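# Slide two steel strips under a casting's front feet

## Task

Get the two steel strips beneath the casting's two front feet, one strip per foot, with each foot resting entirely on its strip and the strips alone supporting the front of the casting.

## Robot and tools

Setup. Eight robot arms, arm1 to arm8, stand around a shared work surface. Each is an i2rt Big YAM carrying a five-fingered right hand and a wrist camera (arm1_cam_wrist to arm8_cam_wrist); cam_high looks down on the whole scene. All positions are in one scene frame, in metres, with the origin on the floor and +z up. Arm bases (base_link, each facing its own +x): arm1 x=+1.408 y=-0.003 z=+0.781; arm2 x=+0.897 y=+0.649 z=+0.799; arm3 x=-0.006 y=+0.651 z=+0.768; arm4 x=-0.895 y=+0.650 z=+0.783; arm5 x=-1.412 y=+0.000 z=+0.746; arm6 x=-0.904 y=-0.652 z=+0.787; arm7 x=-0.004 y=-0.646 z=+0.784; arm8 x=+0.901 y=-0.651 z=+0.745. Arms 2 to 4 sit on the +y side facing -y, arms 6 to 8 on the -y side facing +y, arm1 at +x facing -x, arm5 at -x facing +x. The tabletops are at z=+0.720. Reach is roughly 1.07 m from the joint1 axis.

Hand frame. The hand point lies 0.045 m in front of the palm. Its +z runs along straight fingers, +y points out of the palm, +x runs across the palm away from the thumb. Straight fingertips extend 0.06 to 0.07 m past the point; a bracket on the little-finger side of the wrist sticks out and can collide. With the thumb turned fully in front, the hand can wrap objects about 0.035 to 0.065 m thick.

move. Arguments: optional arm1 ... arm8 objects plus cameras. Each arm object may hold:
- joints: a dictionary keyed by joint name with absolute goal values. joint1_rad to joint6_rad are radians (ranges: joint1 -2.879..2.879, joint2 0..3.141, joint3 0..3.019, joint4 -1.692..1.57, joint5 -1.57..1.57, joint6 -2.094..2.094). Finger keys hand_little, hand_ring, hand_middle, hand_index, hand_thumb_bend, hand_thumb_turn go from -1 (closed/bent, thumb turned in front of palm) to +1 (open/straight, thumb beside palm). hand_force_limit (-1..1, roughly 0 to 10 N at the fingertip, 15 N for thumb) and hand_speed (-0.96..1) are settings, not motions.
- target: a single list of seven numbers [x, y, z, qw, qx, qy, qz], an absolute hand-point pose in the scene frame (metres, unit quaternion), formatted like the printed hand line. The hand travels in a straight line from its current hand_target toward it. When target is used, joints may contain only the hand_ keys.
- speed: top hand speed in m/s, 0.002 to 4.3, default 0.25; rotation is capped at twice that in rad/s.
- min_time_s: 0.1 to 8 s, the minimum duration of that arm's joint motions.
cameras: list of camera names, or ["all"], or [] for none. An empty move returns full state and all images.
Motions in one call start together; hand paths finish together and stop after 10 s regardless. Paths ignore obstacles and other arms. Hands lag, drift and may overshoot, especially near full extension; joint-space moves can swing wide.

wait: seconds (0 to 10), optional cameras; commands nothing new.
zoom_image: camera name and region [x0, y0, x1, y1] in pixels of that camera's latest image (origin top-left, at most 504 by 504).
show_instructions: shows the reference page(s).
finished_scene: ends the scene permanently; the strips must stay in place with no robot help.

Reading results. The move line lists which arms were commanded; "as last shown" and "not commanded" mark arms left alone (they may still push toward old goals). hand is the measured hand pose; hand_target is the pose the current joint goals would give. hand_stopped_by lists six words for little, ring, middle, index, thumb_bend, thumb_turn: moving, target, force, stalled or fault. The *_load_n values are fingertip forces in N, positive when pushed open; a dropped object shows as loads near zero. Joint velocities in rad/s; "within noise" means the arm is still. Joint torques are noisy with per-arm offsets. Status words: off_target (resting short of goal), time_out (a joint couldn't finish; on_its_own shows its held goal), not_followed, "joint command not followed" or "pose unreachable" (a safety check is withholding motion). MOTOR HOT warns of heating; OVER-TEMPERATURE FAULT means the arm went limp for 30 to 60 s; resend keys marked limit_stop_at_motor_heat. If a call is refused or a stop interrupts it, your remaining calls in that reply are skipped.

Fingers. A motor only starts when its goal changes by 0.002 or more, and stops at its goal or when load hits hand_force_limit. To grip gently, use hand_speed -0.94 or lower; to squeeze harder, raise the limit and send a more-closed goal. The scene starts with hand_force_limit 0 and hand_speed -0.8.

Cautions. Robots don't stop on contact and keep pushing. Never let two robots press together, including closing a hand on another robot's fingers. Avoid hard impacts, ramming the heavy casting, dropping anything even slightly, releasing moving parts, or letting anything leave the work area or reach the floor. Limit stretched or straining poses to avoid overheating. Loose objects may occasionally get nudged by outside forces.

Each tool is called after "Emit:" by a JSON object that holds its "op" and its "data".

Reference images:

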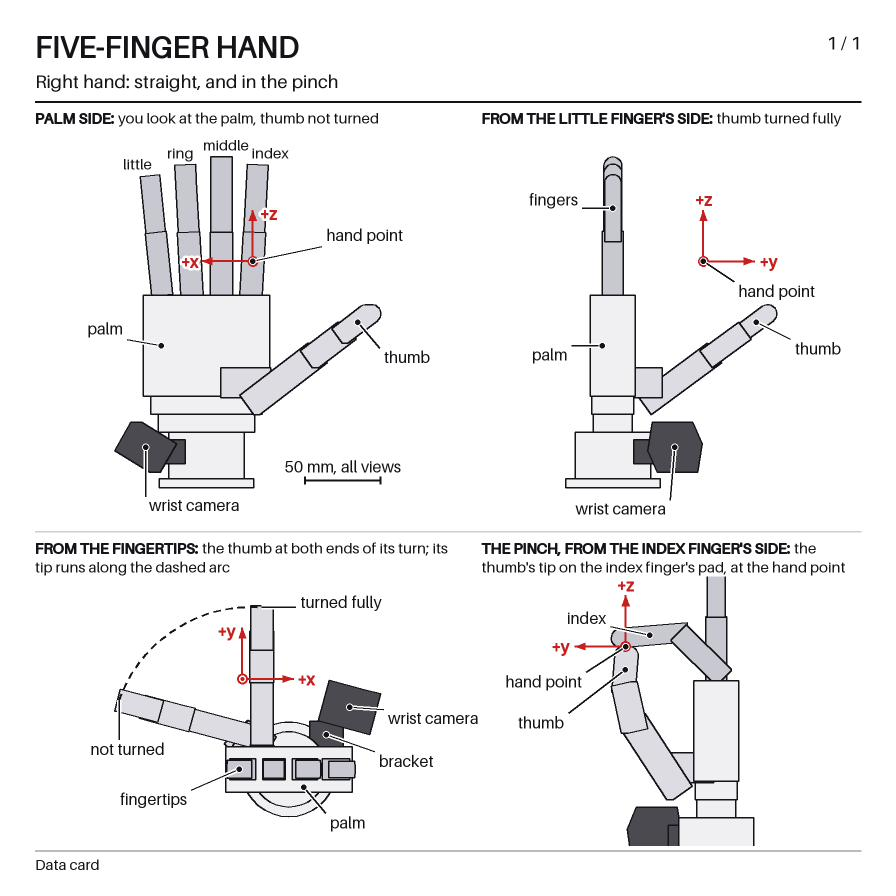

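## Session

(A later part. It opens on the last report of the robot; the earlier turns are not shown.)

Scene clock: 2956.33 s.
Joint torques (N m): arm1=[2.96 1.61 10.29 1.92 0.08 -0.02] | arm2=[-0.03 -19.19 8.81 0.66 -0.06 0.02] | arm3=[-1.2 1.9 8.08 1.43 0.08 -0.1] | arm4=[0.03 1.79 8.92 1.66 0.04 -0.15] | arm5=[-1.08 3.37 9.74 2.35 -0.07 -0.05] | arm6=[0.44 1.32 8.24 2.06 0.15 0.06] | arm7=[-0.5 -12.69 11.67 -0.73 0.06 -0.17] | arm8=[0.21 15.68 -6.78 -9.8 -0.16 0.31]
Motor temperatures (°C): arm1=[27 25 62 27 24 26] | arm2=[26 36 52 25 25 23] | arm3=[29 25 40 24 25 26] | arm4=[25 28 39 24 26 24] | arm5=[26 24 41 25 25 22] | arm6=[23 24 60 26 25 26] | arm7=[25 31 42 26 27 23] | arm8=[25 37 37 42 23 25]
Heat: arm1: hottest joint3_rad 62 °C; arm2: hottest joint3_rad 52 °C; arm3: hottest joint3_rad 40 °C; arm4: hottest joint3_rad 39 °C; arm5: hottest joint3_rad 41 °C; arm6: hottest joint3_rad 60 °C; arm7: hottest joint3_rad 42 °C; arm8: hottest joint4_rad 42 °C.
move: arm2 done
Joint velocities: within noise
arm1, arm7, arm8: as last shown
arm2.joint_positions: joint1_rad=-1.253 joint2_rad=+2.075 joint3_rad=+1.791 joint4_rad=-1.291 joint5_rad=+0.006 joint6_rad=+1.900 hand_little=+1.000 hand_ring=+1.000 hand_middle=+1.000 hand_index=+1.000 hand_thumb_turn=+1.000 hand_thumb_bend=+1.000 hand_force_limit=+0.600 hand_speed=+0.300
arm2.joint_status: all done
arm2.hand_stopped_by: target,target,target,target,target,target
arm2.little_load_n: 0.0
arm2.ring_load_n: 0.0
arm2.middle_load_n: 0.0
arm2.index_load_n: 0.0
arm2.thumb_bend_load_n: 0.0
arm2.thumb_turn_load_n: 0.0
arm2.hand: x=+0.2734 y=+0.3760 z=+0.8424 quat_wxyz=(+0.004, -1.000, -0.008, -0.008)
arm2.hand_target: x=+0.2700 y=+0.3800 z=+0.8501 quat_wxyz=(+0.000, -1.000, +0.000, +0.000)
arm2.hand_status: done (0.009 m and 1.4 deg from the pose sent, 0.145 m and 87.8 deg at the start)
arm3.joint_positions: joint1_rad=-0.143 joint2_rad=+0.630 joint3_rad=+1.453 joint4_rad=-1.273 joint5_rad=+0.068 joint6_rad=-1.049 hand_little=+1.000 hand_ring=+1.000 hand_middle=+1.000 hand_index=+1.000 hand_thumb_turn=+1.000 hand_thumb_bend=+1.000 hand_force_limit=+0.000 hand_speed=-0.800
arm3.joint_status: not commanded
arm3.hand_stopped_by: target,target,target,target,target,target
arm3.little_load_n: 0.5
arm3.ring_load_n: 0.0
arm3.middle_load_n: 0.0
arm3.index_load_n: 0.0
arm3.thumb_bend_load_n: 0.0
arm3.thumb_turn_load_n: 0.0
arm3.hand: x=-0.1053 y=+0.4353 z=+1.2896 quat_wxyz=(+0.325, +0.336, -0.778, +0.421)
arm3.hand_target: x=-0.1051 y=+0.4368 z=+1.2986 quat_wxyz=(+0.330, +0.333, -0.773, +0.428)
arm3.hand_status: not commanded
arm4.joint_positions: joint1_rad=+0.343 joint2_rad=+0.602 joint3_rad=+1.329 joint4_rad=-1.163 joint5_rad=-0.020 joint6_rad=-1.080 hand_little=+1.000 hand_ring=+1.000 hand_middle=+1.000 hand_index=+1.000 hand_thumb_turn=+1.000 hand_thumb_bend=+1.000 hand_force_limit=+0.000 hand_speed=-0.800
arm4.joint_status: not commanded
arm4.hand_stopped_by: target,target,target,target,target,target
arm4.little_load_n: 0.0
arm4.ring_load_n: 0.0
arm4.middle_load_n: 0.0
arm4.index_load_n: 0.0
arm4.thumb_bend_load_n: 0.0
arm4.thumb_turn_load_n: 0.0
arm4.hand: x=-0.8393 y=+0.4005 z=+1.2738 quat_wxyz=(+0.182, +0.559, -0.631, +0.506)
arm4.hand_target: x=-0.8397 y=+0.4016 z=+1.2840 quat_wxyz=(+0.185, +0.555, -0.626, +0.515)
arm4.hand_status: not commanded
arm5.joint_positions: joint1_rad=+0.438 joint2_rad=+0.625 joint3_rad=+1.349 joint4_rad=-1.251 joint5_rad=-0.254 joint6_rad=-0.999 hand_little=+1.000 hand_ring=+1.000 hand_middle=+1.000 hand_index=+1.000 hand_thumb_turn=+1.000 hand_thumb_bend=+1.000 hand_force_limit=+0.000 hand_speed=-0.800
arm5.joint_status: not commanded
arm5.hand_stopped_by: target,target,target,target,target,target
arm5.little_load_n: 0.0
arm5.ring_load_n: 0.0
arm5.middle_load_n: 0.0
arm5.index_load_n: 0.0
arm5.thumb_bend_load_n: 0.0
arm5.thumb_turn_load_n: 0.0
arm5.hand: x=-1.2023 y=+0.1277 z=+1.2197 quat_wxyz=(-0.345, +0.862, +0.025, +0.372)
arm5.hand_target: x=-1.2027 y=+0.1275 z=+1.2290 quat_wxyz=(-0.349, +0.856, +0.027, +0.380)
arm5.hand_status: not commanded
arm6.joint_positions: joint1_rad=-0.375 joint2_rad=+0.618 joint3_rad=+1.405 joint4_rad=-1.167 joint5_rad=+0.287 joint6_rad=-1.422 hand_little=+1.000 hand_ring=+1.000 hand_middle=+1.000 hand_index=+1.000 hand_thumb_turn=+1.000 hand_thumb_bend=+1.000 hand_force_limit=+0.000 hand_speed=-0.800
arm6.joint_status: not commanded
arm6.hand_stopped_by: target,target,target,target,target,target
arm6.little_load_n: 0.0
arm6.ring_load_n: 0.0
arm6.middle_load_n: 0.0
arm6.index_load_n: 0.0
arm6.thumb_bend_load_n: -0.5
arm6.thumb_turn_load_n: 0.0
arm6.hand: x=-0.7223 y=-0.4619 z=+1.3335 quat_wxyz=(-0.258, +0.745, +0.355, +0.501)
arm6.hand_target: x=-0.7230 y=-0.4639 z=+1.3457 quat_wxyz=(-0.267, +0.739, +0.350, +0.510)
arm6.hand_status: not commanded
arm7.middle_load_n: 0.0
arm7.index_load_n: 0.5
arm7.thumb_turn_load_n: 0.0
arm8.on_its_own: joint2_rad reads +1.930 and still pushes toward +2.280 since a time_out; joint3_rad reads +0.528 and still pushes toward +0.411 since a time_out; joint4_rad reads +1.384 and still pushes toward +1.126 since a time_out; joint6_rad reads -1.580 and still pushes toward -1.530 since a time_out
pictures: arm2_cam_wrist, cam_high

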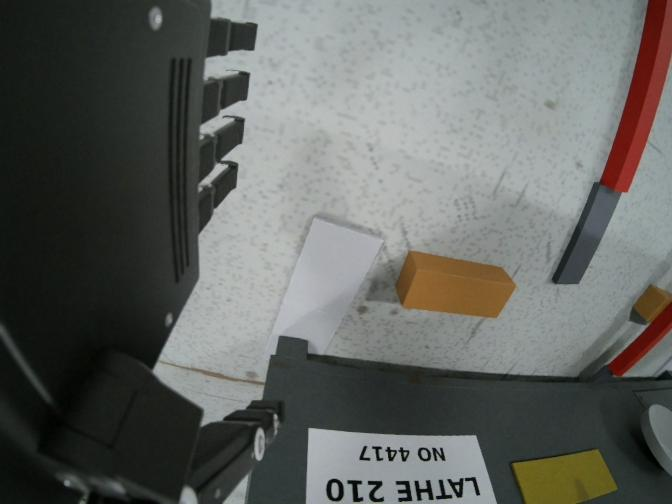

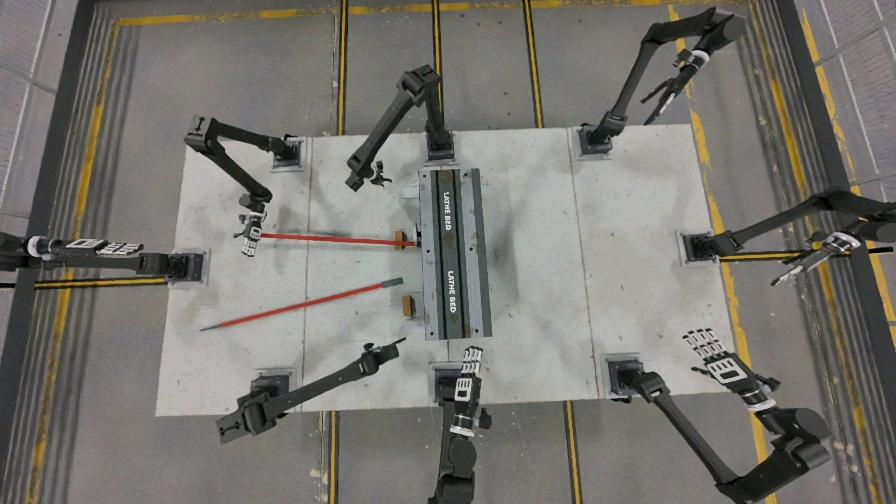

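Emit:
{"op": "move", "data": {"arm8": {"joints": {"joint2_rad": 2.12, "joint3_rad": 0.439, "joint4_rad": 1.12}, "min_time_s": 4}, "cameras": ["cam_high", "arm2_cam_wrist", "arm7_cam_wrist"]}}

Scene clock: 2984.10 s.
Joint torques (N m): arm1=[3.02 1.49 10.29 1.88 0.08 -0.03] | arm2=[-0.09 -19.31 8.8 0.64 -0.06 0.01] | arm3=[-1.67 1.44 7.72 1.31 0.08 -0.11] | arm4=[-0.09 1.79 8.92 1.66 0.05 -0.14] | arm5=[-1.2 3.08 9.68 2.41 -0.05 -0.08] | arm6=[0.38 1.38 8.28 2.11 0.15 0.07] | arm7=[-0.62 -12.81 11.64 -0.68 0.07 -0.17] | arm8=[0.21 7.94 -4.12 -8.28 -0.12 0.31]
Motor temperatures (°C): arm1=[27 25 62 27 24 26] | arm2=[26 36 49 25 25 23] | arm3=[29 25 40 24 25 26] | arm4=[25 28 39 24 26 24] | arm5=[26 24 41 25 25 22] | arm6=[23 24 60 26 25 26] | arm7=[25 31 42 26 27 23] | arm8=[25 36 37 42 23 25]
Heat: arm1: hottest joint3_rad 62 °C; arm2: hottest joint3_rad 49 °C; arm3: hottest joint3_rad 40 °C; arm4: hottest joint3_rad 39 °C; arm5: hottest joint3_rad 41 °C; arm6: hottest joint3_rad 60 °C; arm7: hottest joint3_rad 42 °C; arm8: hottest joint4_rad 42 °C.
move: arm8 time_out
Joint velocities: within noise
arm1, arm2, arm3, arm4, arm5, arm6: as last shown
arm2.hand: x=+0.2733 y=+0.3760 z=+0.8424 quat_wxyz=(+0.004, -1.000, -0.008, -0.008)
arm3.little_load_n: 0.0
arm3.index_load_n: -0.5
arm3.thumb_turn_load_n: -0.5
arm6.thumb_bend_load_n: 0.0
arm7.joint_positions: joint1_rad=-0.884 joint2_rad=+1.608 joint3_rad=+1.242 joint4_rad=-1.402 joint5_rad=+0.171 joint6_rad=+0.754 hand_little=+1.000 hand_ring=+1.000 hand_middle=+1.000 hand_index=+1.000 hand_thumb_turn=-1.000 hand_thumb_bend=+0.200 hand_force_limit=+0.000 hand_speed=+0.300
arm7.joint_status: not commanded
arm7.hand_stopped_by: target,target,target,target,target,target
arm7.little_load_n: 0.0
arm7.ring_load_n: 0.0
arm7.middle_load_n: 0.0
arm7.index_load_n: 0.0
arm7.thumb_bend_load_n: 0.0
arm7.thumb_turn_load_n: 0.0
arm7.hand: x=+0.2602 y=-0.3668 z=+0.8883 quat_wxyz=(+0.100, +0.699, -0.703, +0.087)
arm7.hand_target: x=+0.2697 y=-0.3603 z=+0.8999 quat_wxyz=(+0.086, +0.702, -0.702, +0.086)
arm7.hand_status: not commanded
arm8.joint_positions: joint1_rad=-0.234 joint2_rad=+1.884 joint3_rad=+0.528 joint4_rad=+1.380 joint5_rad=-0.109 joint6_rad=-1.580 hand_little=+1.000 hand_ring=+1.000 hand_middle=+1.000 hand_index=+1.000 hand_thumb_turn=-1.000 hand_thumb_bend=+1.000 hand_force_limit=+0.200 hand_speed=-0.300
arm8.joint_status: joint2_rad time_out (moved -0.046 of +0.190); joint4_rad time_out (moved -0.004 of -0.264); the others done
arm8.hand_stopped_by: target,target,target,target,target,target
arm8.little_load_n: 0.0
arm8.ring_load_n: 0.0
arm8.middle_load_n: 0.0
arm8.index_load_n: 0.0
arm8.thumb_bend_load_n: 0.0
arm8.thumb_turn_load_n: 0.0
arm8.on_its_own: joint2_rad reads +1.884 and still pushes toward +2.120 since a time_out; joint4_rad reads +1.380 and still pushes toward +1.155 since a time_out; joint6_rad reads -1.580 and still pushes toward -1.530 since a time_out
arm8.hand: x=+1.0451 y=-0.1090 z=+0.8146 quat_wxyz=(-0.476, +0.510, +0.482, +0.530)
arm8.hand_target: x=+1.0251 y=-0.2124 z=+0.6145 quat_wxyz=(-0.355, +0.661, +0.563, +0.347)
arm8.hand_status: not commanded
pictures: arm2_cam_wrist, arm7_cam_wrist, cam_high

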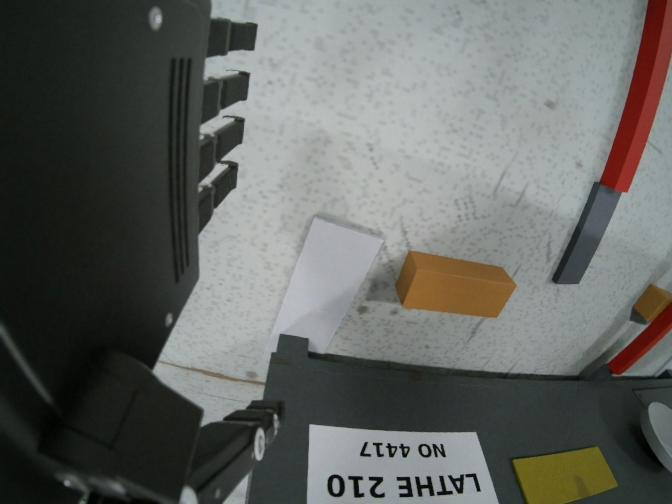

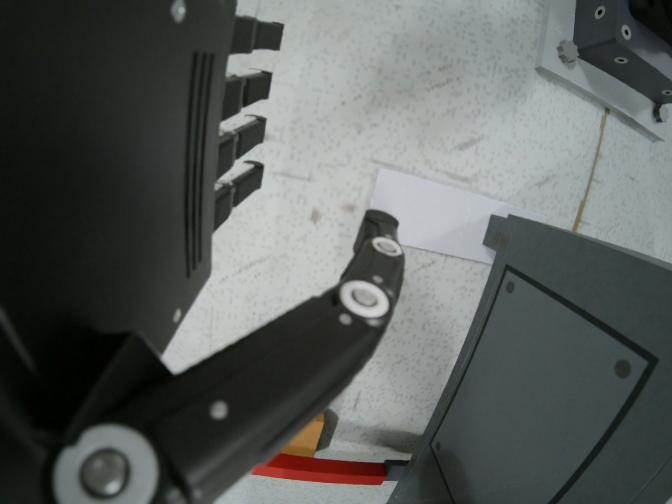

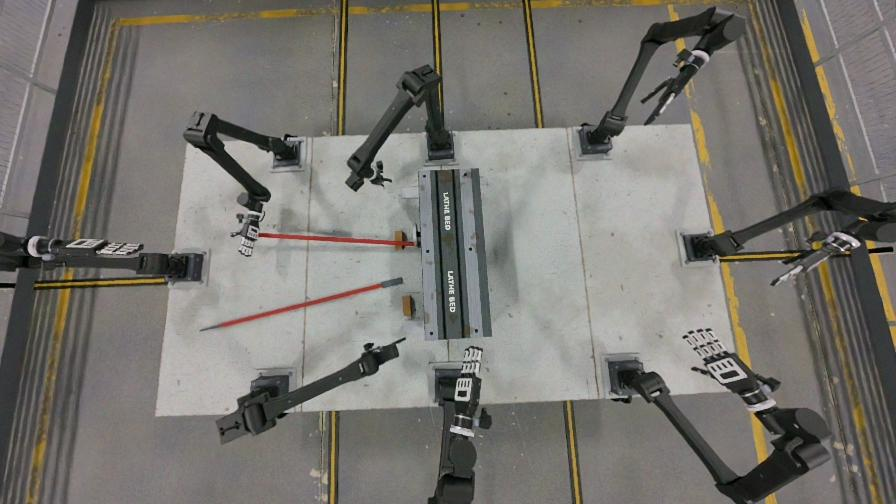

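Emit:
{"op": "zoom_image", "data": {"camera": "arm2_cam_wrist", "region": [250, 205, 400, 375]}}

Emit:
{"op": "zoom_image", "data": {"camera": "arm7_cam_wrist", "region": [400, 150, 600, 300]}}

Scaled by 2.965 from the camera's image (finer frame: 960x720).

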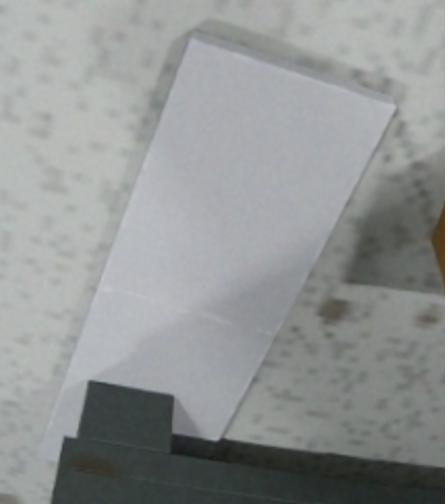

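Scaled by 2.520 from the camera's image (finer frame: 960x720).

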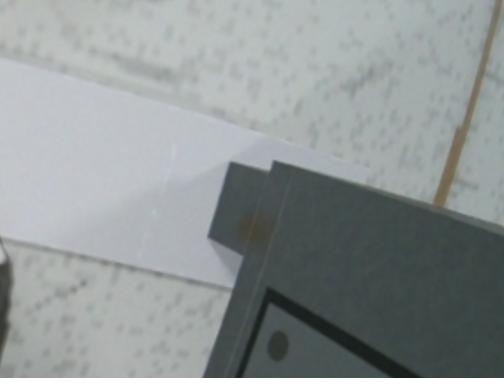

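Emit:
{"op": "move", "data": {"arm8": {"joints": {"joint2_rad": 1.96, "joint3_rad": 0.46, "joint4_rad": 1.14}, "min_time_s": 4}, "cameras": ["arm2_cam_wrist", "arm7_cam_wrist"]}}

Emit:
{"op": "zoom_image", "data": {"camera": "arm2_cam_wrist", "region": [250, 205, 400, 375]}}

Emit:
{"op": "zoom_image", "data": {"camera": "arm7_cam_wrist", "region": [400, 150, 600, 300]}}

Scene clock: 2997.43 s.
Joint torques (N m): arm1=[2.96 1.55 10.28 1.89 0.09 -0.02] | arm2=[-0.15 -19.25 8.8 0.65 -0.07 0.01] | arm3=[-1.2 1.96 7.95 1.46 0.06 -0.11] | arm4=[-0.15 1.73 8.91 1.68 0.03 -0.14] | arm5=[-0.79 3.49 9.69 2.35 -0.03 -0.1] | arm6=[0.44 1.44 8.25 2.09 0.16 0.06] | arm7=[-0.5 -12.81 11.66 -0.65 0.05 -0.15] | arm8=[0.26 0.56 -2.24 -4.71 -0.12 0.24]
Motor temperatures (°C): arm1=[27 25 62 27 24 26] | arm2=[26 36 48 25 25 23] | arm3=[29 25 40 24 25 26] | arm4=[25 28 39 24 26 24] | arm5=[26 24 41 25 25 22] | arm6=[23 24 60 26 25 26] | arm7=[25 31 42 26 27 23] | arm8=[25 35 36 40 23 25]
Heat: arm1: hottest joint3_rad 62 °C; arm2: hottest joint3_rad 48 °C; arm3: hottest joint3_rad 40 °C; arm4: hottest joint3_rad 39 °C; arm5: hottest joint3_rad 41 °C; arm6: hottest joint3_rad 60 °C; arm7: hottest joint3_rad 42 °C; arm8: hottest joint4_rad 40 °C.
move: arm8 time_out
Joint velocities: within noise
arm1, arm2, arm3, arm4, arm5, arm6, arm7: as last shown
arm1.middle_load_n: -0.5
arm1.index_load_n: -0.5
arm3.index_load_n: 0.0
arm3.thumb_turn_load_n: 0.0
arm5.thumb_turn_load_n: -0.5
arm6.thumb_turn_load_n: 0.5
arm8.joint_positions: joint1_rad=-0.234 joint2_rad=+1.833 joint3_rad=+0.532 joint4_rad=+1.286 joint5_rad=-0.109 joint6_rad=-1.573 hand_little=+1.000 hand_ring=+1.000 hand_middle=+1.000 hand_index=+1.000 hand_thumb_turn=-1.000 hand_thumb_bend=+1.000 hand_force_limit=+0.200 hand_speed=-0.300
arm8.joint_status: joint4_rad time_out (moved -0.094 of -0.240); the others done
arm8.hand_stopped_by: target,target,target,target,target,target
arm8.little_load_n: 0.0
arm8.ring_load_n: 0.0
arm8.middle_load_n: 0.0
arm8.index_load_n: 0.0
arm8.thumb_bend_load_n: 0.0
arm8.thumb_turn_load_n: 0.5
arm8.on_its_own: joint4_rad reads +1.286 and still pushes toward +1.140 since a time_out; joint6_rad reads -1.573 and still pushes toward -1.530 since a time_out
arm8.hand: x=+1.0451 y=-0.1075 z=+0.8169 quat_wxyz=(-0.470, +0.523, +0.488, +0.517)
arm8.hand_target: x=+1.0327 y=-0.1679 z=+0.6886 quat_wxyz=(-0.399, +0.623, +0.539, +0.402)
arm8.hand_status: not commanded

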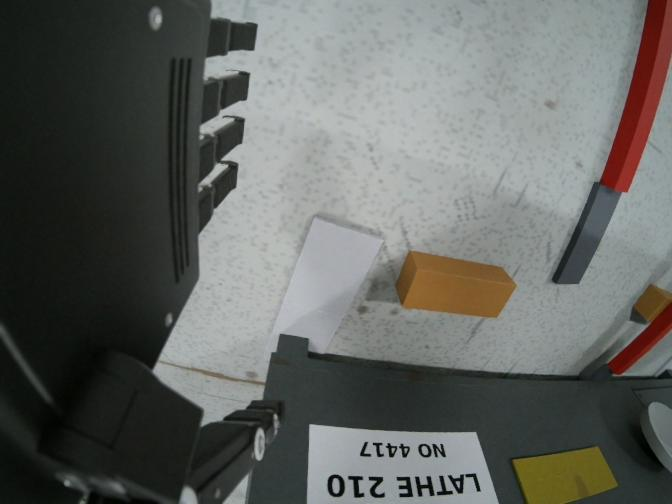

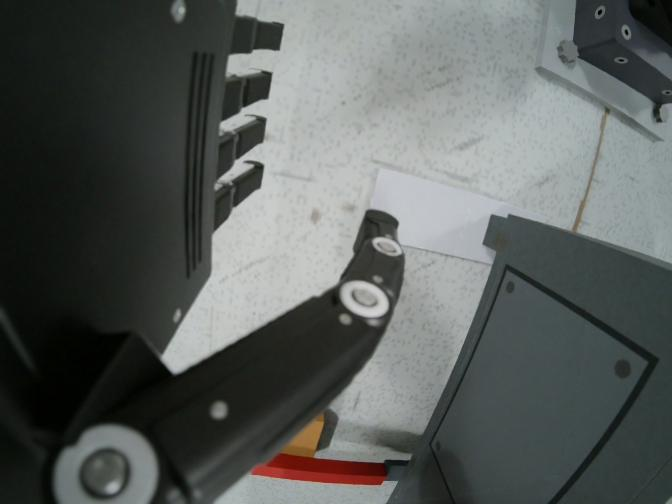

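Scaled by 2.965 from the camera's image (finer frame: 960x720).

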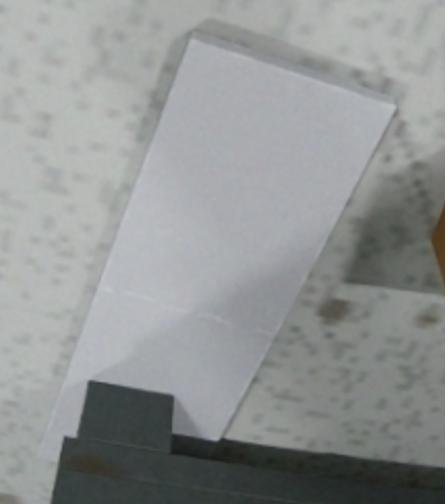

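Scaled by 2.520 from the camera's image (finer frame: 960x720).

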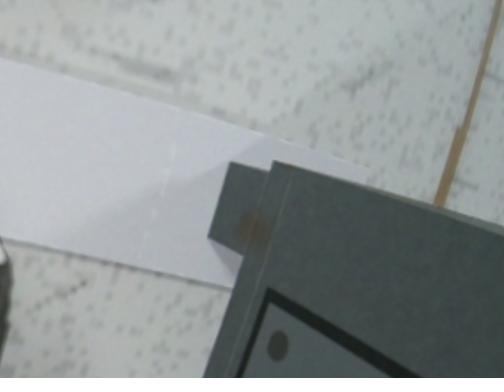

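Emit:
{"op": "move", "data": {"arm8": {"joints": {"joint2_rad": 1.80, "joint3_rad": 0.50, "joint4_rad": 1.14}, "min_time_s": 3}, "cameras": ["arm7_cam_wrist"]}}

Emit:
{"op": "move", "data": {"arm8": {"joints": {"joint2_rad": 1.62, "joint3_rad": 0.526, "joint4_rad": 1.14}, "min_time_s": 3}, "cameras": ["cam_high", "arm8_cam_wrist"]}}

Scene clock: 3007.03 s.
Joint torques (N m): arm1=[2.96 1.55 10.29 1.87 0.08 -0.03] | arm2=[-0.03 -19.25 8.8 0.64 -0.06 0.01] | arm3=[-0.85 1.85 8.08 1.68 0.08 -0.09] | arm4=[-0.21 1.38 8.92 1.68 0.05 -0.14] | arm5=[-0.85 3.02 9.72 2.39 -0.07 -0.07] | arm6=[0.38 1.32 8.28 2.09 0.16 0.07] | arm7=[-0.44 -12.69 11.64 -0.68 0.05 -0.14] | arm8=[0.15 -5.83 1.42 -0.38 -0.13 0.02]
Motor temperatures (°C): arm1=[27 25 62 27 24 26] | arm2=[26 37 48 25 25 23] | arm3=[29 25 40 24 25 26] | arm4=[25 28 39 24 26 24] | arm5=[26 24 41 25 25 22] | arm6=[23 24 60 26 25 26] | arm7=[25 31 42 26 27 23] | arm8=[25 34 35 38 23 25]
Heat: arm1: hottest joint3_rad 62 °C; arm2: hottest joint3_rad 48 °C; arm3: hottest joint3_rad 40 °C; arm4: hottest joint3_rad 39 °C; arm5: hottest joint3_rad 41 °C; arm6: hottest joint3_rad 60 °C; arm7: hottest joint3_rad 42 °C; arm8: hottest joint4_rad 38 °C.
move: arm8 done
Joint velocities: within noise
arm1, arm2, arm3, arm4, arm5, arm6, arm7: as last shown
arm1.middle_load_n: 0.0
arm1.index_load_n: 0.0
arm3.index_load_n: -0.5
arm5.thumb_turn_load_n: 0.0
arm6.thumb_turn_load_n: 0.0
arm8.joint_positions: joint1_rad=-0.234 joint2_rad=+1.770 joint3_rad=+0.534 joint4_rad=+1.190 joint5_rad=-0.109 joint6_rad=-1.549 hand_little=+1.000 hand_ring=+1.000 hand_middle=+1.000 hand_index=+1.000 hand_thumb_turn=-1.000 hand_thumb_bend=+1.000 hand_force_limit=+0.200 hand_speed=-0.300
arm8.joint_status: all done
arm8.hand_stopped_by: target,target,target,target,target,target
arm8.little_load_n: 0.0
arm8.ring_load_n: 0.0
arm8.middle_load_n: 0.0
arm8.index_load_n: 0.0
arm8.thumb_bend_load_n: 0.0
arm8.thumb_turn_load_n: 0.0
arm8.hand: x=+1.0443 y=-0.1073 z=+0.8243 quat_wxyz=(-0.469, +0.538, +0.488, +0.503)
arm8.hand_target: x=+1.0394 y=-0.1263 z=+0.7814 quat_wxyz=(-0.449, +0.573, +0.505, +0.464)
arm8.hand_status: not commanded

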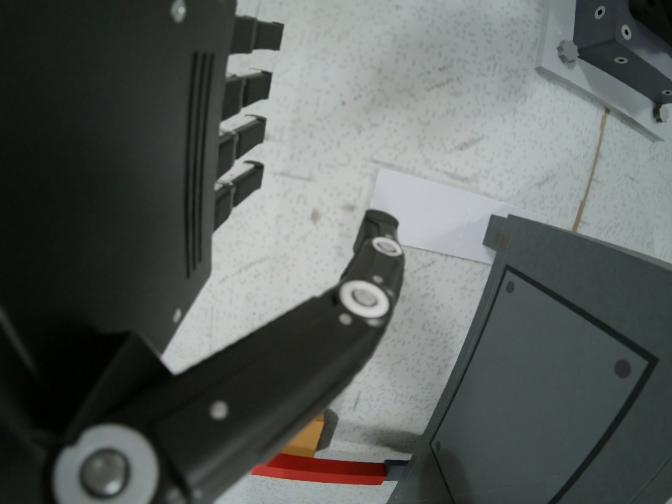

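Scene clock: 3010.40 s.
Joint torques (N m): arm1=[2.9 1.55 10.3 1.85 0.09 -0.03] | arm2=[-0.03 -19.25 8.79 0.66 -0.07 0.01] | arm3=[-1.2 1.2 7.91 1.51 0.07 -0.13] | arm4=[-0.15 1.67 8.87 1.66 0.03 -0.14] | arm5=[-1.14 3.02 9.74 2.26 -0.02 -0.07] | arm6=[0.32 1.44 8.28 2.07 0.16 0.06] | arm7=[-0.44 -12.86 11.7 -0.69 0.06 -0.16] | arm8=[0.26 -8.35 5.74 1.52 -0.11 -0.09]
Motor temperatures (°C): arm1=[27 25 62 27 24 26] | arm2=[26 37 48 25 25 23] | arm3=[29 25 40 24 25 26] | arm4=[25 28 39 24 26 24] | arm5=[26 24 41 25 25 22] | arm6=[23 24 60 26 25 26] | arm7=[25 31 42 26 27 23] | arm8=[25 34 35 38 23 25]
Heat: arm1: hottest joint3_rad 62 °C; arm2: hottest joint3_rad 48 °C; arm3: hottest joint3_rad 40 °C; arm4: hottest joint3_rad 39 °C; arm5: hottest joint3_rad 41 °C; arm6: hottest joint3_rad 60 °C; arm7: hottest joint3_rad 42 °C; arm8: hottest joint4_rad 38 °C.
move: arm8 done
Joint velocities: within noise
arm1, arm2, arm3, arm4, arm5, arm6, arm7: as last shown
arm2.little_load_n: 0.5
arm3.index_load_n: 0.0
arm5.little_load_n: -0.5
arm5.index_load_n: -0.5
arm5.thumb_turn_load_n: -0.5
arm8.joint_positions: joint1_rad=-0.234 joint2_rad=+1.639 joint3_rad=+0.518 joint4_rad=+1.147 joint5_rad=-0.110 joint6_rad=-1.538 hand_little=+1.000 hand_ring=+1.000 hand_middle=+1.000 hand_index=+1.000 hand_thumb_turn=-1.000 hand_thumb_bend=+1.000 hand_force_limit=+0.200 hand_speed=-0.300
arm8.joint_status: all done
arm8.hand_stopped_by: target,target,target,target,target,target
arm8.little_load_n: 0.5
arm8.ring_load_n: 0.0
arm8.middle_load_n: 0.0
arm8.index_load_n: 0.0
arm8.thumb_bend_load_n: 0.0
arm8.thumb_turn_load_n: 0.0
arm8.hand: x=+1.0424 y=-0.1112 z=+0.8762 quat_wxyz=(-0.488, +0.519, +0.470, +0.521)
arm8.hand_target: x=+1.0414 y=-0.1083 z=+0.8870 quat_wxyz=(-0.495, +0.515, +0.465, +0.523)
arm8.hand_status: not commanded
pictures: arm8_cam_wrist, cam_high

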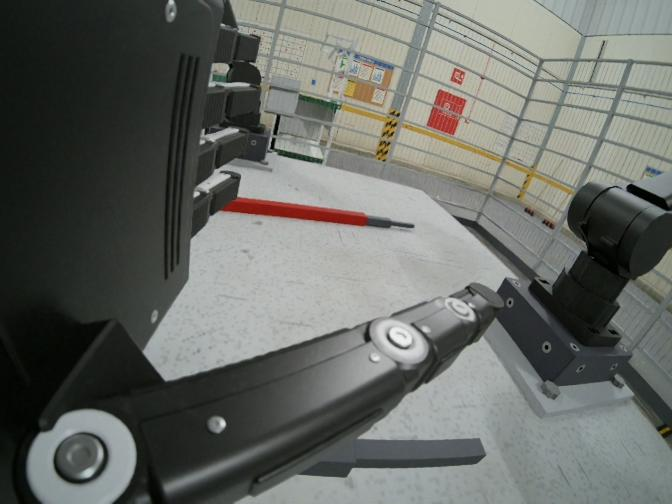

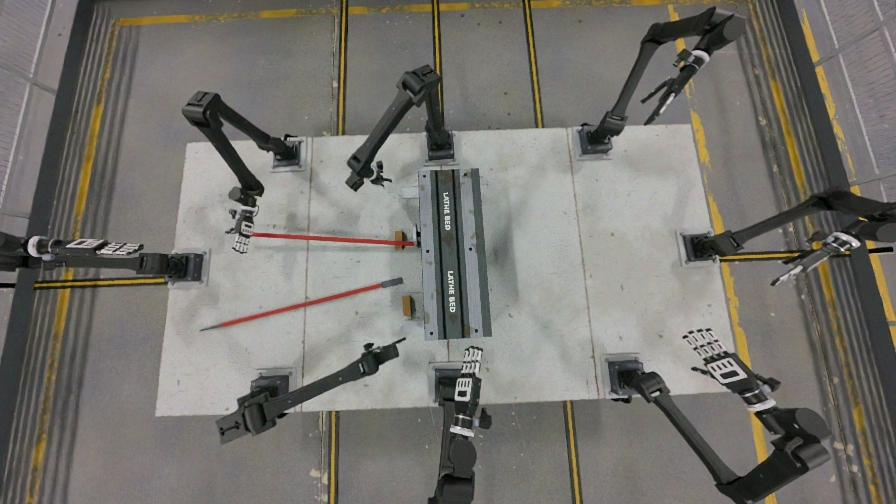

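Emit:
{"op": "move", "data": {"arm8": {"target": [1.02, -0.14, 0.96, -0.488, 0.519, 0.470, 0.521], "speed": 0.2}, "cameras": []}}

Emit:
{"op": "move", "data": {"arm8": {"target": [0.953, -0.159, 0.89, -0.46, 0.88, -0.03, 0.09], "speed": 0.25}, "cameras": ["cam_high", "arm8_cam_wrist"]}}

Scene clock: 3041.63 s.
Joint torques (N m): arm1=[2.84 1.55 10.24 1.92 0.08 -0.02] | arm2=[-0.09 -19.25 8.8 0.65 -0.06 0.01] | arm3=[-1.44 1.38 8.01 1.35 0.08 -0.08] | arm4=[0.03 1.73 8.92 1.68 0.05 -0.15] | arm5=[-0.97 2.84 9.77 2.4 -0.05 -0.08] | arm6=[0.38 1.44 8.27 2.07 0.16 0.07] | arm7=[-0.44 -12.81 11.69 -0.65 0.06 -0.14] | arm8=[1.2 -4.42 7.19 1.55 0.08 -0.17]
Motor temperatures (°C): arm1=[27 25 62 27 24 26] | arm2=[26 37 47 25 24 23] | arm3=[29 25 40 24 25 26] | arm4=[25 28 39 24 26 24] | arm5=[26 24 41 25 25 22] | arm6=[23 24 60 26 25 26] | arm7=[25 31 42 26 27 23] | arm8=[25 34 34 34 23 25]
Heat: arm1: hottest joint3_rad 62 °C; arm2: hottest joint3_rad 47 °C; arm3: hottest joint3_rad 40 °C; arm4: hottest joint3_rad 39 °C; arm5: hottest joint3_rad 41 °C; arm6: hottest joint3_rad 60 °C; arm7: hottest joint3_rad 42 °C; arm8: hottest joint2_rad 34 °C.
move: arm8 done
Joint velocities: within noise
arm1.joint_positions: joint1_rad=-0.013 joint2_rad=+0.648 joint3_rad=+1.310 joint4_rad=-1.216 joint5_rad=-0.003 joint6_rad=-1.009 hand_little=+1.000 hand_ring=+1.000 hand_middle=+1.000 hand_index=+1.000 hand_thumb_turn=+1.000 hand_thumb_bend=+1.000 hand_force_limit=+1.000 hand_speed=+0.400
arm1.joint_status: not commanded
arm1.hand_stopped_by: target,target,target,target,target,target
arm1.little_load_n: 0.0
arm1.ring_load_n: 0.0
arm1.middle_load_n: 0.0
arm1.index_load_n: 0.0
arm1.thumb_bend_load_n: 0.0
arm1.thumb_turn_load_n: 0.0
arm1.hand: x=+1.1534 y=+0.0315 z=+1.2416 quat_wxyz=(-0.474, +0.247, +0.835, -0.128)
arm1.hand_target: x=+1.1520 y=+0.0280 z=+1.2642 quat_wxyz=(-0.496, +0.242, +0.823, -0.138)
arm1.hand_status: not commanded
arm2, arm3, arm4, arm5, arm6, arm7: as last shown
arm2.little_load_n: 0.0
arm2.thumb_turn_load_n: 0.5
arm3.little_load_n: 0.5
arm5.little_load_n: 0.0
arm5.index_load_n: 0.0
arm5.thumb_turn_load_n: 0.0
arm8.joint_positions: joint1_rad=-0.199 joint2_rad=+1.276 joint3_rad=+0.497 joint4_rad=+0.818 joint5_rad=-0.065 joint6_rad=-1.538 hand_little=+1.000 hand_ring=+1.000 hand_middle=+1.000 hand_index=+1.000 hand_thumb_turn=-1.000 hand_thumb_bend=+1.000 hand_force_limit=+0.200 hand_speed=-0.300
arm8.joint_status: not commanded
arm8.hand_stopped_by: target,target,target,target,target,target
arm8.little_load_n: 0.0
arm8.ring_load_n: 0.0
arm8.middle_load_n: 0.0
arm8.index_load_n: 0.0
arm8.thumb_bend_load_n: 0.0
arm8.thumb_turn_load_n: 0.0
arm8.hand: x=+1.0258 y=-0.1413 z=+0.9637 quat_wxyz=(-0.488, +0.518, +0.465, +0.526)
arm8.hand_target: x=+1.0201 y=-0.1401 z=+0.9599 quat_wxyz=(-0.488, +0.519, +0.470, +0.521)
arm8.hand_status: done (0.007 m and 0.8 deg from the pose sent, 0.092 m and 0.1 deg at the start)

Scene clock: 3045.60 s.
Joint torques (N m): arm1=[3.02 1.67 10.28 1.88 0.07 -0.03] | arm2=[-0.03 -19.25 8.8 0.64 -0.06 0.01] | arm3=[-0.85 0.73 8.02 1.25 0.08 -0.09] | arm4=[-0.03 1.55 8.91 1.72 0.06 -0.13] | arm5=[-0.85 3.25 9.78 2.29 -0.05 -0.08] | arm6=[0.38 1.38 8.27 2.07 0.15 0.06] | arm7=[-0.38 -12.86 11.66 -0.68 0.05 -0.15] | arm8=[-0.91 -4.48 12.83 1.26 -0.05 -0.11]
Motor temperatures (°C): arm1=[27 25 62 27 24 26] | arm2=[26 37 47 25 24 23] | arm3=[29 25 40 24 25 26] | arm4=[25 28 39 24 26 24] | arm5=[26 24 41 25 25 22] | arm6=[23 24 60 26 25 26] | arm7=[25 31 42 26 27 23] | arm8=[25 34 35 33 23 25]
Heat: arm1: hottest joint3_rad 62 °C; arm2: hottest joint3_rad 47 °C; arm3: hottest joint3_rad 40 °C; arm4: hottest joint3_rad 39 °C; arm5: hottest joint3_rad 41 °C; arm6: hottest joint3_rad 60 °C; arm7: hottest joint3_rad 42 °C; arm8: hottest joint3_rad 35 °C.
move: arm8 off_target
Joint velocities: within noise
arm1, arm2, arm3, arm4, arm5, arm6, arm7: as last shown
arm2.thumb_turn_load_n: 0.0
arm3.little_load_n: 0.0
arm3.index_load_n: -0.5
arm4.index_load_n: -0.5
arm8.joint_positions: joint1_rad=-0.160 joint2_rad=+1.210 joint3_rad=+0.740 joint4_rad=-0.151 joint5_rad=+0.075 joint6_rad=-0.103 hand_little=+1.000 hand_ring=+1.000 hand_middle=+1.000 hand_index=+1.000 hand_thumb_turn=-1.000 hand_thumb_bend=+1.000 hand_force_limit=+0.200 hand_speed=-0.300
arm8.joint_status: not commanded
arm8.hand_stopped_by: target,target,target,target,target,target
arm8.little_load_n: 0.0
arm8.ring_load_n: 0.0
arm8.middle_load_n: 0.0
arm8.index_load_n: 0.0
arm8.thumb_bend_load_n: 0.0
arm8.thumb_turn_load_n: 0.0
arm8.hand: x=+0.9458 y=-0.1772 z=+0.8689 quat_wxyz=(-0.446, +0.890, -0.021, +0.089)
arm8.hand_target: x=+0.9530 y=-0.1603 z=+0.8903 quat_wxyz=(-0.461, +0.882, -0.030, +0.090)
arm8.hand_status: off_target (0.029 m and 2.2 deg from the pose sent, 0.105 m and 88.6 deg at the start)
pictures: arm8_cam_wrist, cam_high

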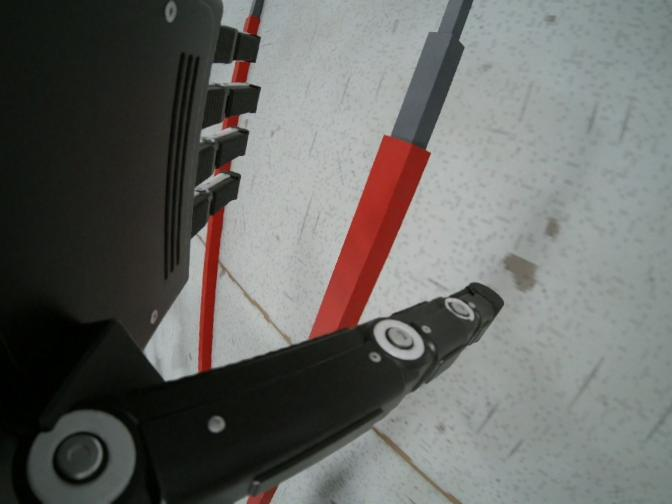

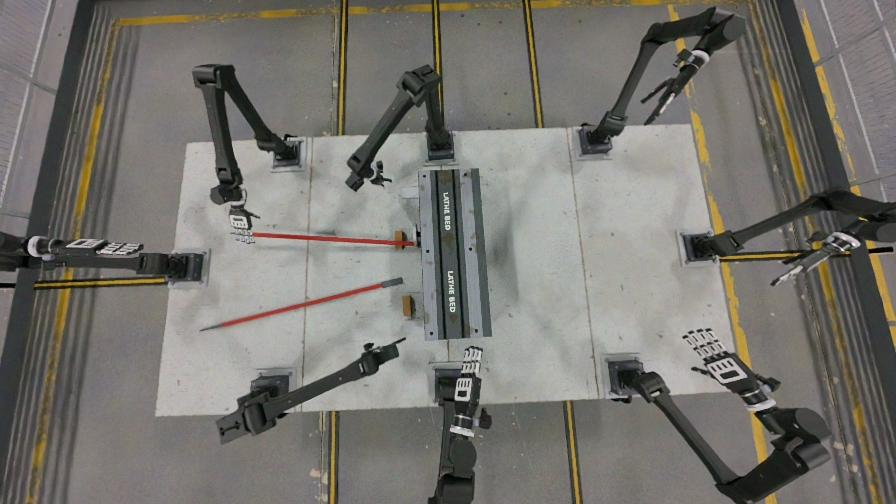

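Emit:
{"op": "zoom_image", "data": {"camera": "cam_high", "region": [220, 210, 440, 290]}}

Emit:
{"op": "zoom_image", "data": {"camera": "cam_high", "region": [220, 215, 290, 260]}}

Scaled by 2.291.

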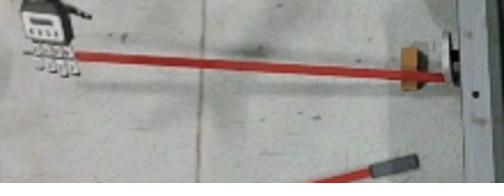

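Scaled by 7.200.

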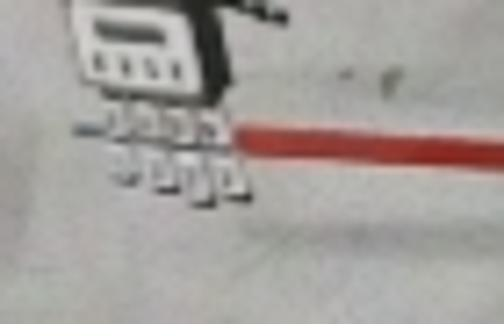

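Emit:
{"op": "move", "data": {"arm8": {"target": [0.970, -0.152, 0.812, -0.46, 0.88, -0.03, 0.09], "speed": 0.08}, "cameras": ["arm8_cam_wrist", "arm2_cam_wrist", "arm7_cam_wrist"]}}

Scene clock: 3076.43 s.
Joint torques (N m): arm1=[2.84 1.55 10.3 1.91 0.08 -0.02] | arm2=[-0.03 -19.19 8.81 0.65 -0.07 0.01] | arm3=[-1.38 1.61 8.1 1.36 0.1 -0.07] | arm4=[-0.15 1.49 8.92 1.68 0.04 -0.14] | arm5=[-1.14 3.6 9.72 2.39 -0.06 -0.08] | arm6=[0.5 1.38 8.28 2.09 0.15 0.06] | arm7=[-0.62 -12.81 11.63 -0.69 0.06 -0.15] | arm8=[-1.08 -6.01 7.46 2.52 -0.09 -0.23]
Motor temperatures (°C): arm1=[27 25 62 27 24 26] | arm2=[26 37 47 25 24 23] | arm3=[29 25 40 24 25 26] | arm4=[25 28 39 24 26 24] | arm5=[26 24 41 25 25 22] | arm6=[23 24 60 26 25 26] | arm7=[25 31 42 26 27 23] | arm8=[25 33 41 32 23 25]
Heat: arm1: hottest joint3_rad 62 °C; arm2: hottest joint3_rad 47 °C; arm3: hottest joint3_rad 40 °C; arm4: hottest joint3_rad 39 °C; arm5: hottest joint3_rad 41 °C; arm6: hottest joint3_rad 60 °C; arm7: hottest joint3_rad 42 °C; arm8: hottest joint3_rad 41 °C.
move: arm8 done
Joint velocities: within noise
arm1, arm2, arm3, arm4, arm5, arm6, arm7: as last shown
arm3.index_load_n: 0.0
arm4.index_load_n: 0.0
arm4.thumb_bend_load_n: -0.5
arm5.index_load_n: -0.5
arm7.middle_load_n: -0.5
arm8.joint_positions: joint1_rad=-0.198 joint2_rad=+1.381 joint3_rad=+0.699 joint4_rad=+0.081 joint5_rad=+0.043 joint6_rad=-0.108 hand_little=+1.000 hand_ring=+1.000 hand_middle=+1.000 hand_index=+1.000 hand_thumb_turn=-1.000 hand_thumb_bend=+1.000 hand_force_limit=+0.200 hand_speed=-0.300
arm8.joint_status: not commanded
arm8.hand_stopped_by: target,target,target,target,target,target
arm8.little_load_n: -0.5
arm8.ring_load_n: 0.0
arm8.middle_load_n: 0.0
arm8.index_load_n: 0.0
arm8.thumb_bend_load_n: 0.0
arm8.thumb_turn_load_n: 0.0
arm8.hand: x=+0.9625 y=-0.1542 z=+0.8116 quat_wxyz=(-0.456, +0.886, -0.028, +0.086)
arm8.hand_target: x=+0.9699 y=-0.1522 z=+0.8120 quat_wxyz=(-0.461, +0.882, -0.030, +0.090)
arm8.hand_status: done (0.008 m and 0.9 deg from the pose sent, 0.067 m and 2.2 deg at the start)
pictures: arm2_cam_wrist, arm7_cam_wrist, arm8_cam_wrist

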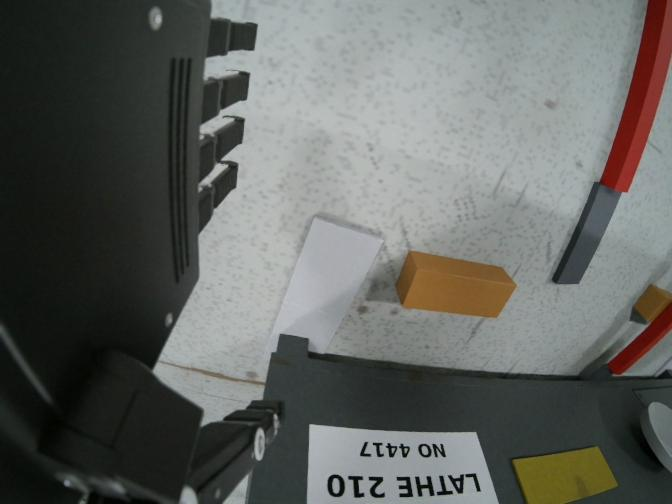

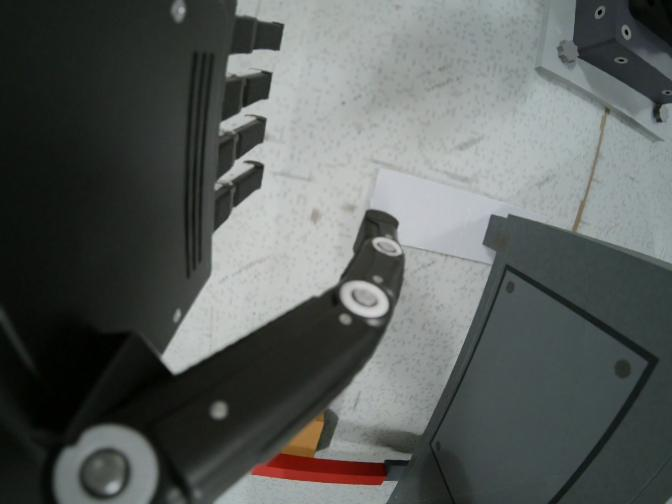

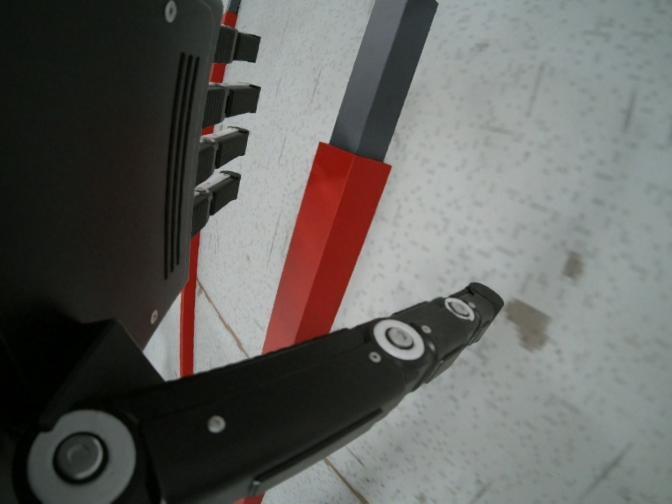

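Emit:
{"op": "move", "data": {"arm8": {"target": [0.968, -0.172, 0.796, -0.46, 0.88, -0.03, 0.09], "speed": 0.08}, "cameras": ["arm8_cam_wrist"]}}

Scene clock: 3096.57 s.
Joint torques (N m): arm1=[2.9 1.67 10.25 1.88 0.08 -0.02] | arm2=[-0.09 -19.19 8.8 0.65 -0.06 0] | arm3=[-0.73 1.26 7.69 1.25 0.11 -0.06] | arm4=[0.09 1.61 8.98 1.7 0.04 -0.14] | arm5=[-0.79 3.19 9.72 2.39 -0.04 -0.08] | arm6=[0.44 1.32 8.25 2.09 0.16 0.06] | arm7=[-0.62 -12.86 11.66 -0.75 0.06 -0.15] | arm8=[-1.08 -6.59 7.04 2.54 -0.1 -0.22]
Motor temperatures (°C): arm1=[27 25 62 27 24 26] | arm2=[26 38 46 25 24 23] | arm3=[29 25 40 24 24 26] | arm4=[25 28 39 24 26 24] | arm5=[26 24 41 25 25 22] | arm6=[23 24 61 26 25 26] | arm7=[25 31 43 26 27 23] | arm8=[25 32 39 31 23 25]
Heat: arm1: hottest joint3_rad 62 °C; arm2: hottest joint3_rad 46 °C; arm3: hottest joint3_rad 40 °C; arm4: hottest joint3_rad 39 °C; arm5: hottest joint3_rad 41 °C; arm6: hottest joint3_rad 61 °C; arm7: hottest joint3_rad 43 °C; arm8: hottest joint3_rad 39 °C.
move: arm8 off_target
Joint velocities: within noise
arm1, arm7: as last shown
arm1.little_load_n: 0.5
arm1.middle_load_n: -0.5
arm2.joint_positions: joint1_rad=-1.253 joint2_rad=+2.075 joint3_rad=+1.791 joint4_rad=-1.291 joint5_rad=+0.006 joint6_rad=+1.900 hand_little=+1.000 hand_ring=+1.000 hand_middle=+1.000 hand_index=+1.000 hand_thumb_turn=+1.000 hand_thumb_bend=+1.000 hand_force_limit=+0.600 hand_speed=+0.300
arm2.joint_status: not commanded
arm2.hand_stopped_by: target,target,target,target,target,target
arm2.little_load_n: 0.0
arm2.ring_load_n: 0.0
arm2.middle_load_n: 0.0
arm2.index_load_n: 0.0
arm2.thumb_bend_load_n: 0.0
arm2.thumb_turn_load_n: 0.0
arm2.hand: x=+0.2733 y=+0.3760 z=+0.8424 quat_wxyz=(+0.004, -1.000, -0.008, -0.008)
arm2.hand_target: x=+0.2700 y=+0.3800 z=+0.8501 quat_wxyz=(+0.000, -1.000, +0.000, +0.000)
arm2.hand_status: not commanded
arm3.joint_positions: joint1_rad=-0.143 joint2_rad=+0.630 joint3_rad=+1.453 joint4_rad=-1.273 joint5_rad=+0.068 joint6_rad=-1.049 hand_little=+1.000 hand_ring=+1.000 hand_middle=+1.000 hand_index=+1.000 hand_thumb_turn=+1.000 hand_thumb_bend=+1.000 hand_force_limit=+0.000 hand_speed=-0.800
arm3.joint_status: not commanded
arm3.hand_stopped_by: target,target,target,target,target,target
arm3.little_load_n: 0.0
arm3.ring_load_n: 0.0
arm3.middle_load_n: 0.0
arm3.index_load_n: 0.0
arm3.thumb_bend_load_n: 0.0
arm3.thumb_turn_load_n: 0.0
arm3.hand: x=-0.1053 y=+0.4353 z=+1.2896 quat_wxyz=(+0.325, +0.336, -0.778, +0.421)
arm3.hand_target: x=-0.1051 y=+0.4368 z=+1.2986 quat_wxyz=(+0.330, +0.333, -0.773, +0.428)
arm3.hand_status: not commanded
arm4.joint_positions: joint1_rad=+0.343 joint2_rad=+0.602 joint3_rad=+1.329 joint4_rad=-1.163 joint5_rad=-0.020 joint6_rad=-1.080 hand_little=+1.000 hand_ring=+1.000 hand_middle=+1.000 hand_index=+1.000 hand_thumb_turn=+1.000 hand_thumb_bend=+1.000 hand_force_limit=+0.000 hand_speed=-0.800
arm4.joint_status: not commanded
arm4.hand_stopped_by: target,target,target,target,target,target
arm4.little_load_n: 0.0
arm4.ring_load_n: 0.0
arm4.middle_load_n: 0.0
arm4.index_load_n: 0.0
arm4.thumb_bend_load_n: 0.0
arm4.thumb_turn_load_n: 0.0
arm4.hand: x=-0.8393 y=+0.4005 z=+1.2738 quat_wxyz=(+0.182, +0.559, -0.631, +0.506)
arm4.hand_target: x=-0.8397 y=+0.4016 z=+1.2840 quat_wxyz=(+0.185, +0.555, -0.626, +0.515)
arm4.hand_status: not commanded
arm5.joint_positions: joint1_rad=+0.438 joint2_rad=+0.625 joint3_rad=+1.349 joint4_rad=-1.251 joint5_rad=-0.254 joint6_rad=-0.999 hand_little=+1.000 hand_ring=+1.000 hand_middle=+1.000 hand_index=+1.000 hand_thumb_turn=+1.000 hand_thumb_bend=+1.000 hand_force_limit=+0.000 hand_speed=-0.800
arm5.joint_status: not commanded
arm5.hand_stopped_by: target,target,target,target,target,target
arm5.little_load_n: 0.0
arm5.ring_load_n: 0.0
arm5.middle_load_n: 0.0
arm5.index_load_n: 0.0
arm5.thumb_bend_load_n: 0.0
arm5.thumb_turn_load_n: 0.0
arm5.hand: x=-1.2023 y=+0.1277 z=+1.2197 quat_wxyz=(-0.345, +0.862, +0.025, +0.372)
arm5.hand_target: x=-1.2027 y=+0.1275 z=+1.2290 quat_wxyz=(-0.349, +0.856, +0.027, +0.380)
arm5.hand_status: not commanded
arm6.joint_positions: joint1_rad=-0.375 joint2_rad=+0.618 joint3_rad=+1.405 joint4_rad=-1.167 joint5_rad=+0.287 joint6_rad=-1.422 hand_little=+1.000 hand_ring=+1.000 hand_middle=+1.000 hand_index=+1.000 hand_thumb_turn=+1.000 hand_thumb_bend=+1.000 hand_force_limit=+0.000 hand_speed=-0.800
arm6.joint_status: not commanded
arm6.hand_stopped_by: target,target,target,target,target,target
arm6.little_load_n: 0.0
arm6.ring_load_n: 0.0
arm6.middle_load_n: 0.0
arm6.index_load_n: 0.0
arm6.thumb_bend_load_n: 0.0
arm6.thumb_turn_load_n: 0.0
arm6.hand: x=-0.7223 y=-0.4619 z=+1.3335 quat_wxyz=(-0.258, +0.745, +0.355, +0.501)
arm6.hand_target: x=-0.7230 y=-0.4639 z=+1.3457 quat_wxyz=(-0.267, +0.739, +0.350, +0.510)
arm6.hand_status: not commanded
arm7.ring_load_n: -0.5
arm7.middle_load_n: 0.0
arm8.joint_positions: joint1_rad=-0.201 joint2_rad=+1.381 joint3_rad=+0.628 joint4_rad=+0.138 joint5_rad=+0.040 joint6_rad=-0.110 hand_little=+1.000 hand_ring=+1.000 hand_middle=+1.000 hand_index=+1.000 hand_thumb_turn=-1.000 hand_thumb_bend=+1.000 hand_force_limit=+0.200 hand_speed=-0.300
arm8.joint_status: not commanded
arm8.hand_stopped_by: target,target,target,target,target,target
arm8.little_load_n: 0.0
arm8.ring_load_n: 0.0
arm8.middle_load_n: 0.0
arm8.index_load_n: 0.0
arm8.thumb_bend_load_n: 0.0
arm8.thumb_turn_load_n: 0.0
arm8.hand: x=+0.9605 y=-0.1750 z=+0.7887 quat_wxyz=(-0.449, +0.889, -0.028, +0.085)
arm8.hand_target: x=+0.9681 y=-0.1721 z=+0.7960 quat_wxyz=(-0.461, +0.882, -0.030, +0.090)
arm8.hand_status: off_target (0.011 m and 1.7 deg from the pose sent, 0.024 m and 0.9 deg at the start)

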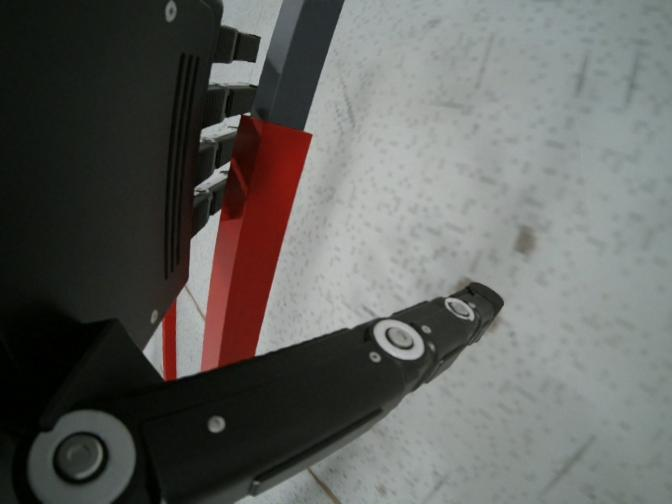

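Emit:
{"op": "move", "data": {"arm8": {"joints": {"hand_index": -0.95, "hand_middle": -0.99, "hand_ring": -1.0, "hand_little": -1.0, "hand_speed": -0.3, "hand_force_limit": 0.3}}, "cameras": ["arm8_cam_wrist"]}}

Scene clock: 3103.90 s.
Joint torques (N m): arm1=[2.96 1.38 10.25 1.89 0.08 -0.02] | arm2=[-0.09 -19.25 8.8 0.65 -0.07 0.01] | arm3=[-1.38 2.08 7.79 1.33 0.05 -0.07] | arm4=[-0.03 1.61 8.92 1.69 0.03 -0.14] | arm5=[-0.85 2.26 9.74 2.47 -0.07 -0.09] | arm6=[0.38 1.44 8.27 2.09 0.15 0.06] | arm7=[-0.32 -12.81 11.64 -0.68 0.06 -0.15] | arm8=[-0.73 -7 7.99 1.78 -0.02 -0.2]
Motor temperatures (°C): arm1=[27 25 62 27 24 26] | arm2=[26 38 46 25 24 23] | arm3=[29 25 40 24 24 26] | arm4=[25 28 39 24 26 24] | arm5=[26 24 41 25 25 22] | arm6=[23 24 61 26 25 26] | arm7=[25 31 43 26 27 23] | arm8=[25 32 39 31 23 25]
Heat: arm1: hottest joint3_rad 62 °C; arm2: hottest joint3_rad 46 °C; arm3: hottest joint3_rad 40 °C; arm4: hottest joint3_rad 39 °C; arm5: hottest joint3_rad 41 °C; arm6: hottest joint3_rad 61 °C; arm7: hottest joint3_rad 43 °C; arm8: hottest joint3_rad 39 °C.
move: arm8 off_target
Joint velocities: within noise
arm1, arm2, arm3, arm4, arm5, arm6: as last shown
arm1.little_load_n: 0.0
arm1.middle_load_n: 0.0
arm1.thumb_turn_load_n: -0.5
arm5.ring_load_n: -0.5
arm6.thumb_turn_load_n: 0.5
arm7.joint_positions: joint1_rad=-0.884 joint2_rad=+1.608 joint3_rad=+1.242 joint4_rad=-1.402 joint5_rad=+0.171 joint6_rad=+0.754 hand_little=+1.000 hand_ring=+1.000 hand_middle=+1.000 hand_index=+1.000 hand_thumb_turn=-1.000 hand_thumb_bend=+0.200 hand_force_limit=+0.000 hand_speed=+0.300
arm7.joint_status: not commanded
arm7.hand_stopped_by: target,target,target,target,target,target
arm7.little_load_n: 0.0
arm7.ring_load_n: 0.5
arm7.middle_load_n: 0.0
arm7.index_load_n: 0.0
arm7.thumb_bend_load_n: 0.0
arm7.thumb_turn_load_n: 0.0
arm7.hand: x=+0.2602 y=-0.3668 z=+0.8883 quat_wxyz=(+0.100, +0.699, -0.703, +0.087)
arm7.hand_target: x=+0.2697 y=-0.3603 z=+0.8999 quat_wxyz=(+0.086, +0.702, -0.702, +0.086)
arm7.hand_status: not commanded
arm8.joint_positions: joint1_rad=-0.204 joint2_rad=+1.384 joint3_rad=+0.616 joint4_rad=+0.152 joint5_rad=+0.038 joint6_rad=-0.112 hand_little=-1.000 hand_ring=-0.730 hand_middle=-0.657 hand_index=-0.726 hand_thumb_turn=-1.000 hand_thumb_bend=+1.000 hand_force_limit=+0.300 hand_speed=-0.300
arm8.joint_status: hand_ring off_target (ended at -0.730, target -1.000); hand_middle off_target (ended at -0.657, target -0.990); hand_index off_target (ended at -0.726, target -0.950); the others done
arm8.hand_stopped_by: target,force,force,force,target,target
arm8.little_load_n: 0.0
arm8.ring_load_n: 5.0
arm8.middle_load_n: 8.5
arm8.index_load_n: 9.5
arm8.thumb_bend_load_n: 1.0
arm8.thumb_turn_load_n: 1.5
arm8.hand: x=+0.9613 y=-0.1784 z=+0.7841 quat_wxyz=(-0.449, +0.889, -0.028, +0.085)
arm8.hand_target: x=+0.9679 y=-0.1721 z=+0.7961 quat_wxyz=(-0.461, +0.882, -0.030, +0.090)
arm8.hand_status: not commanded

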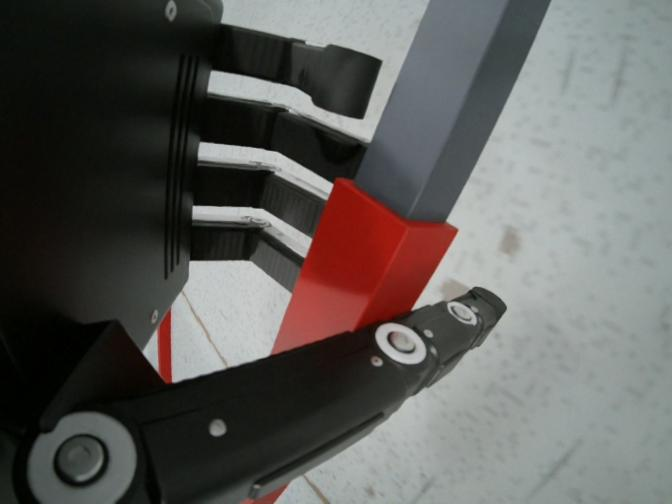

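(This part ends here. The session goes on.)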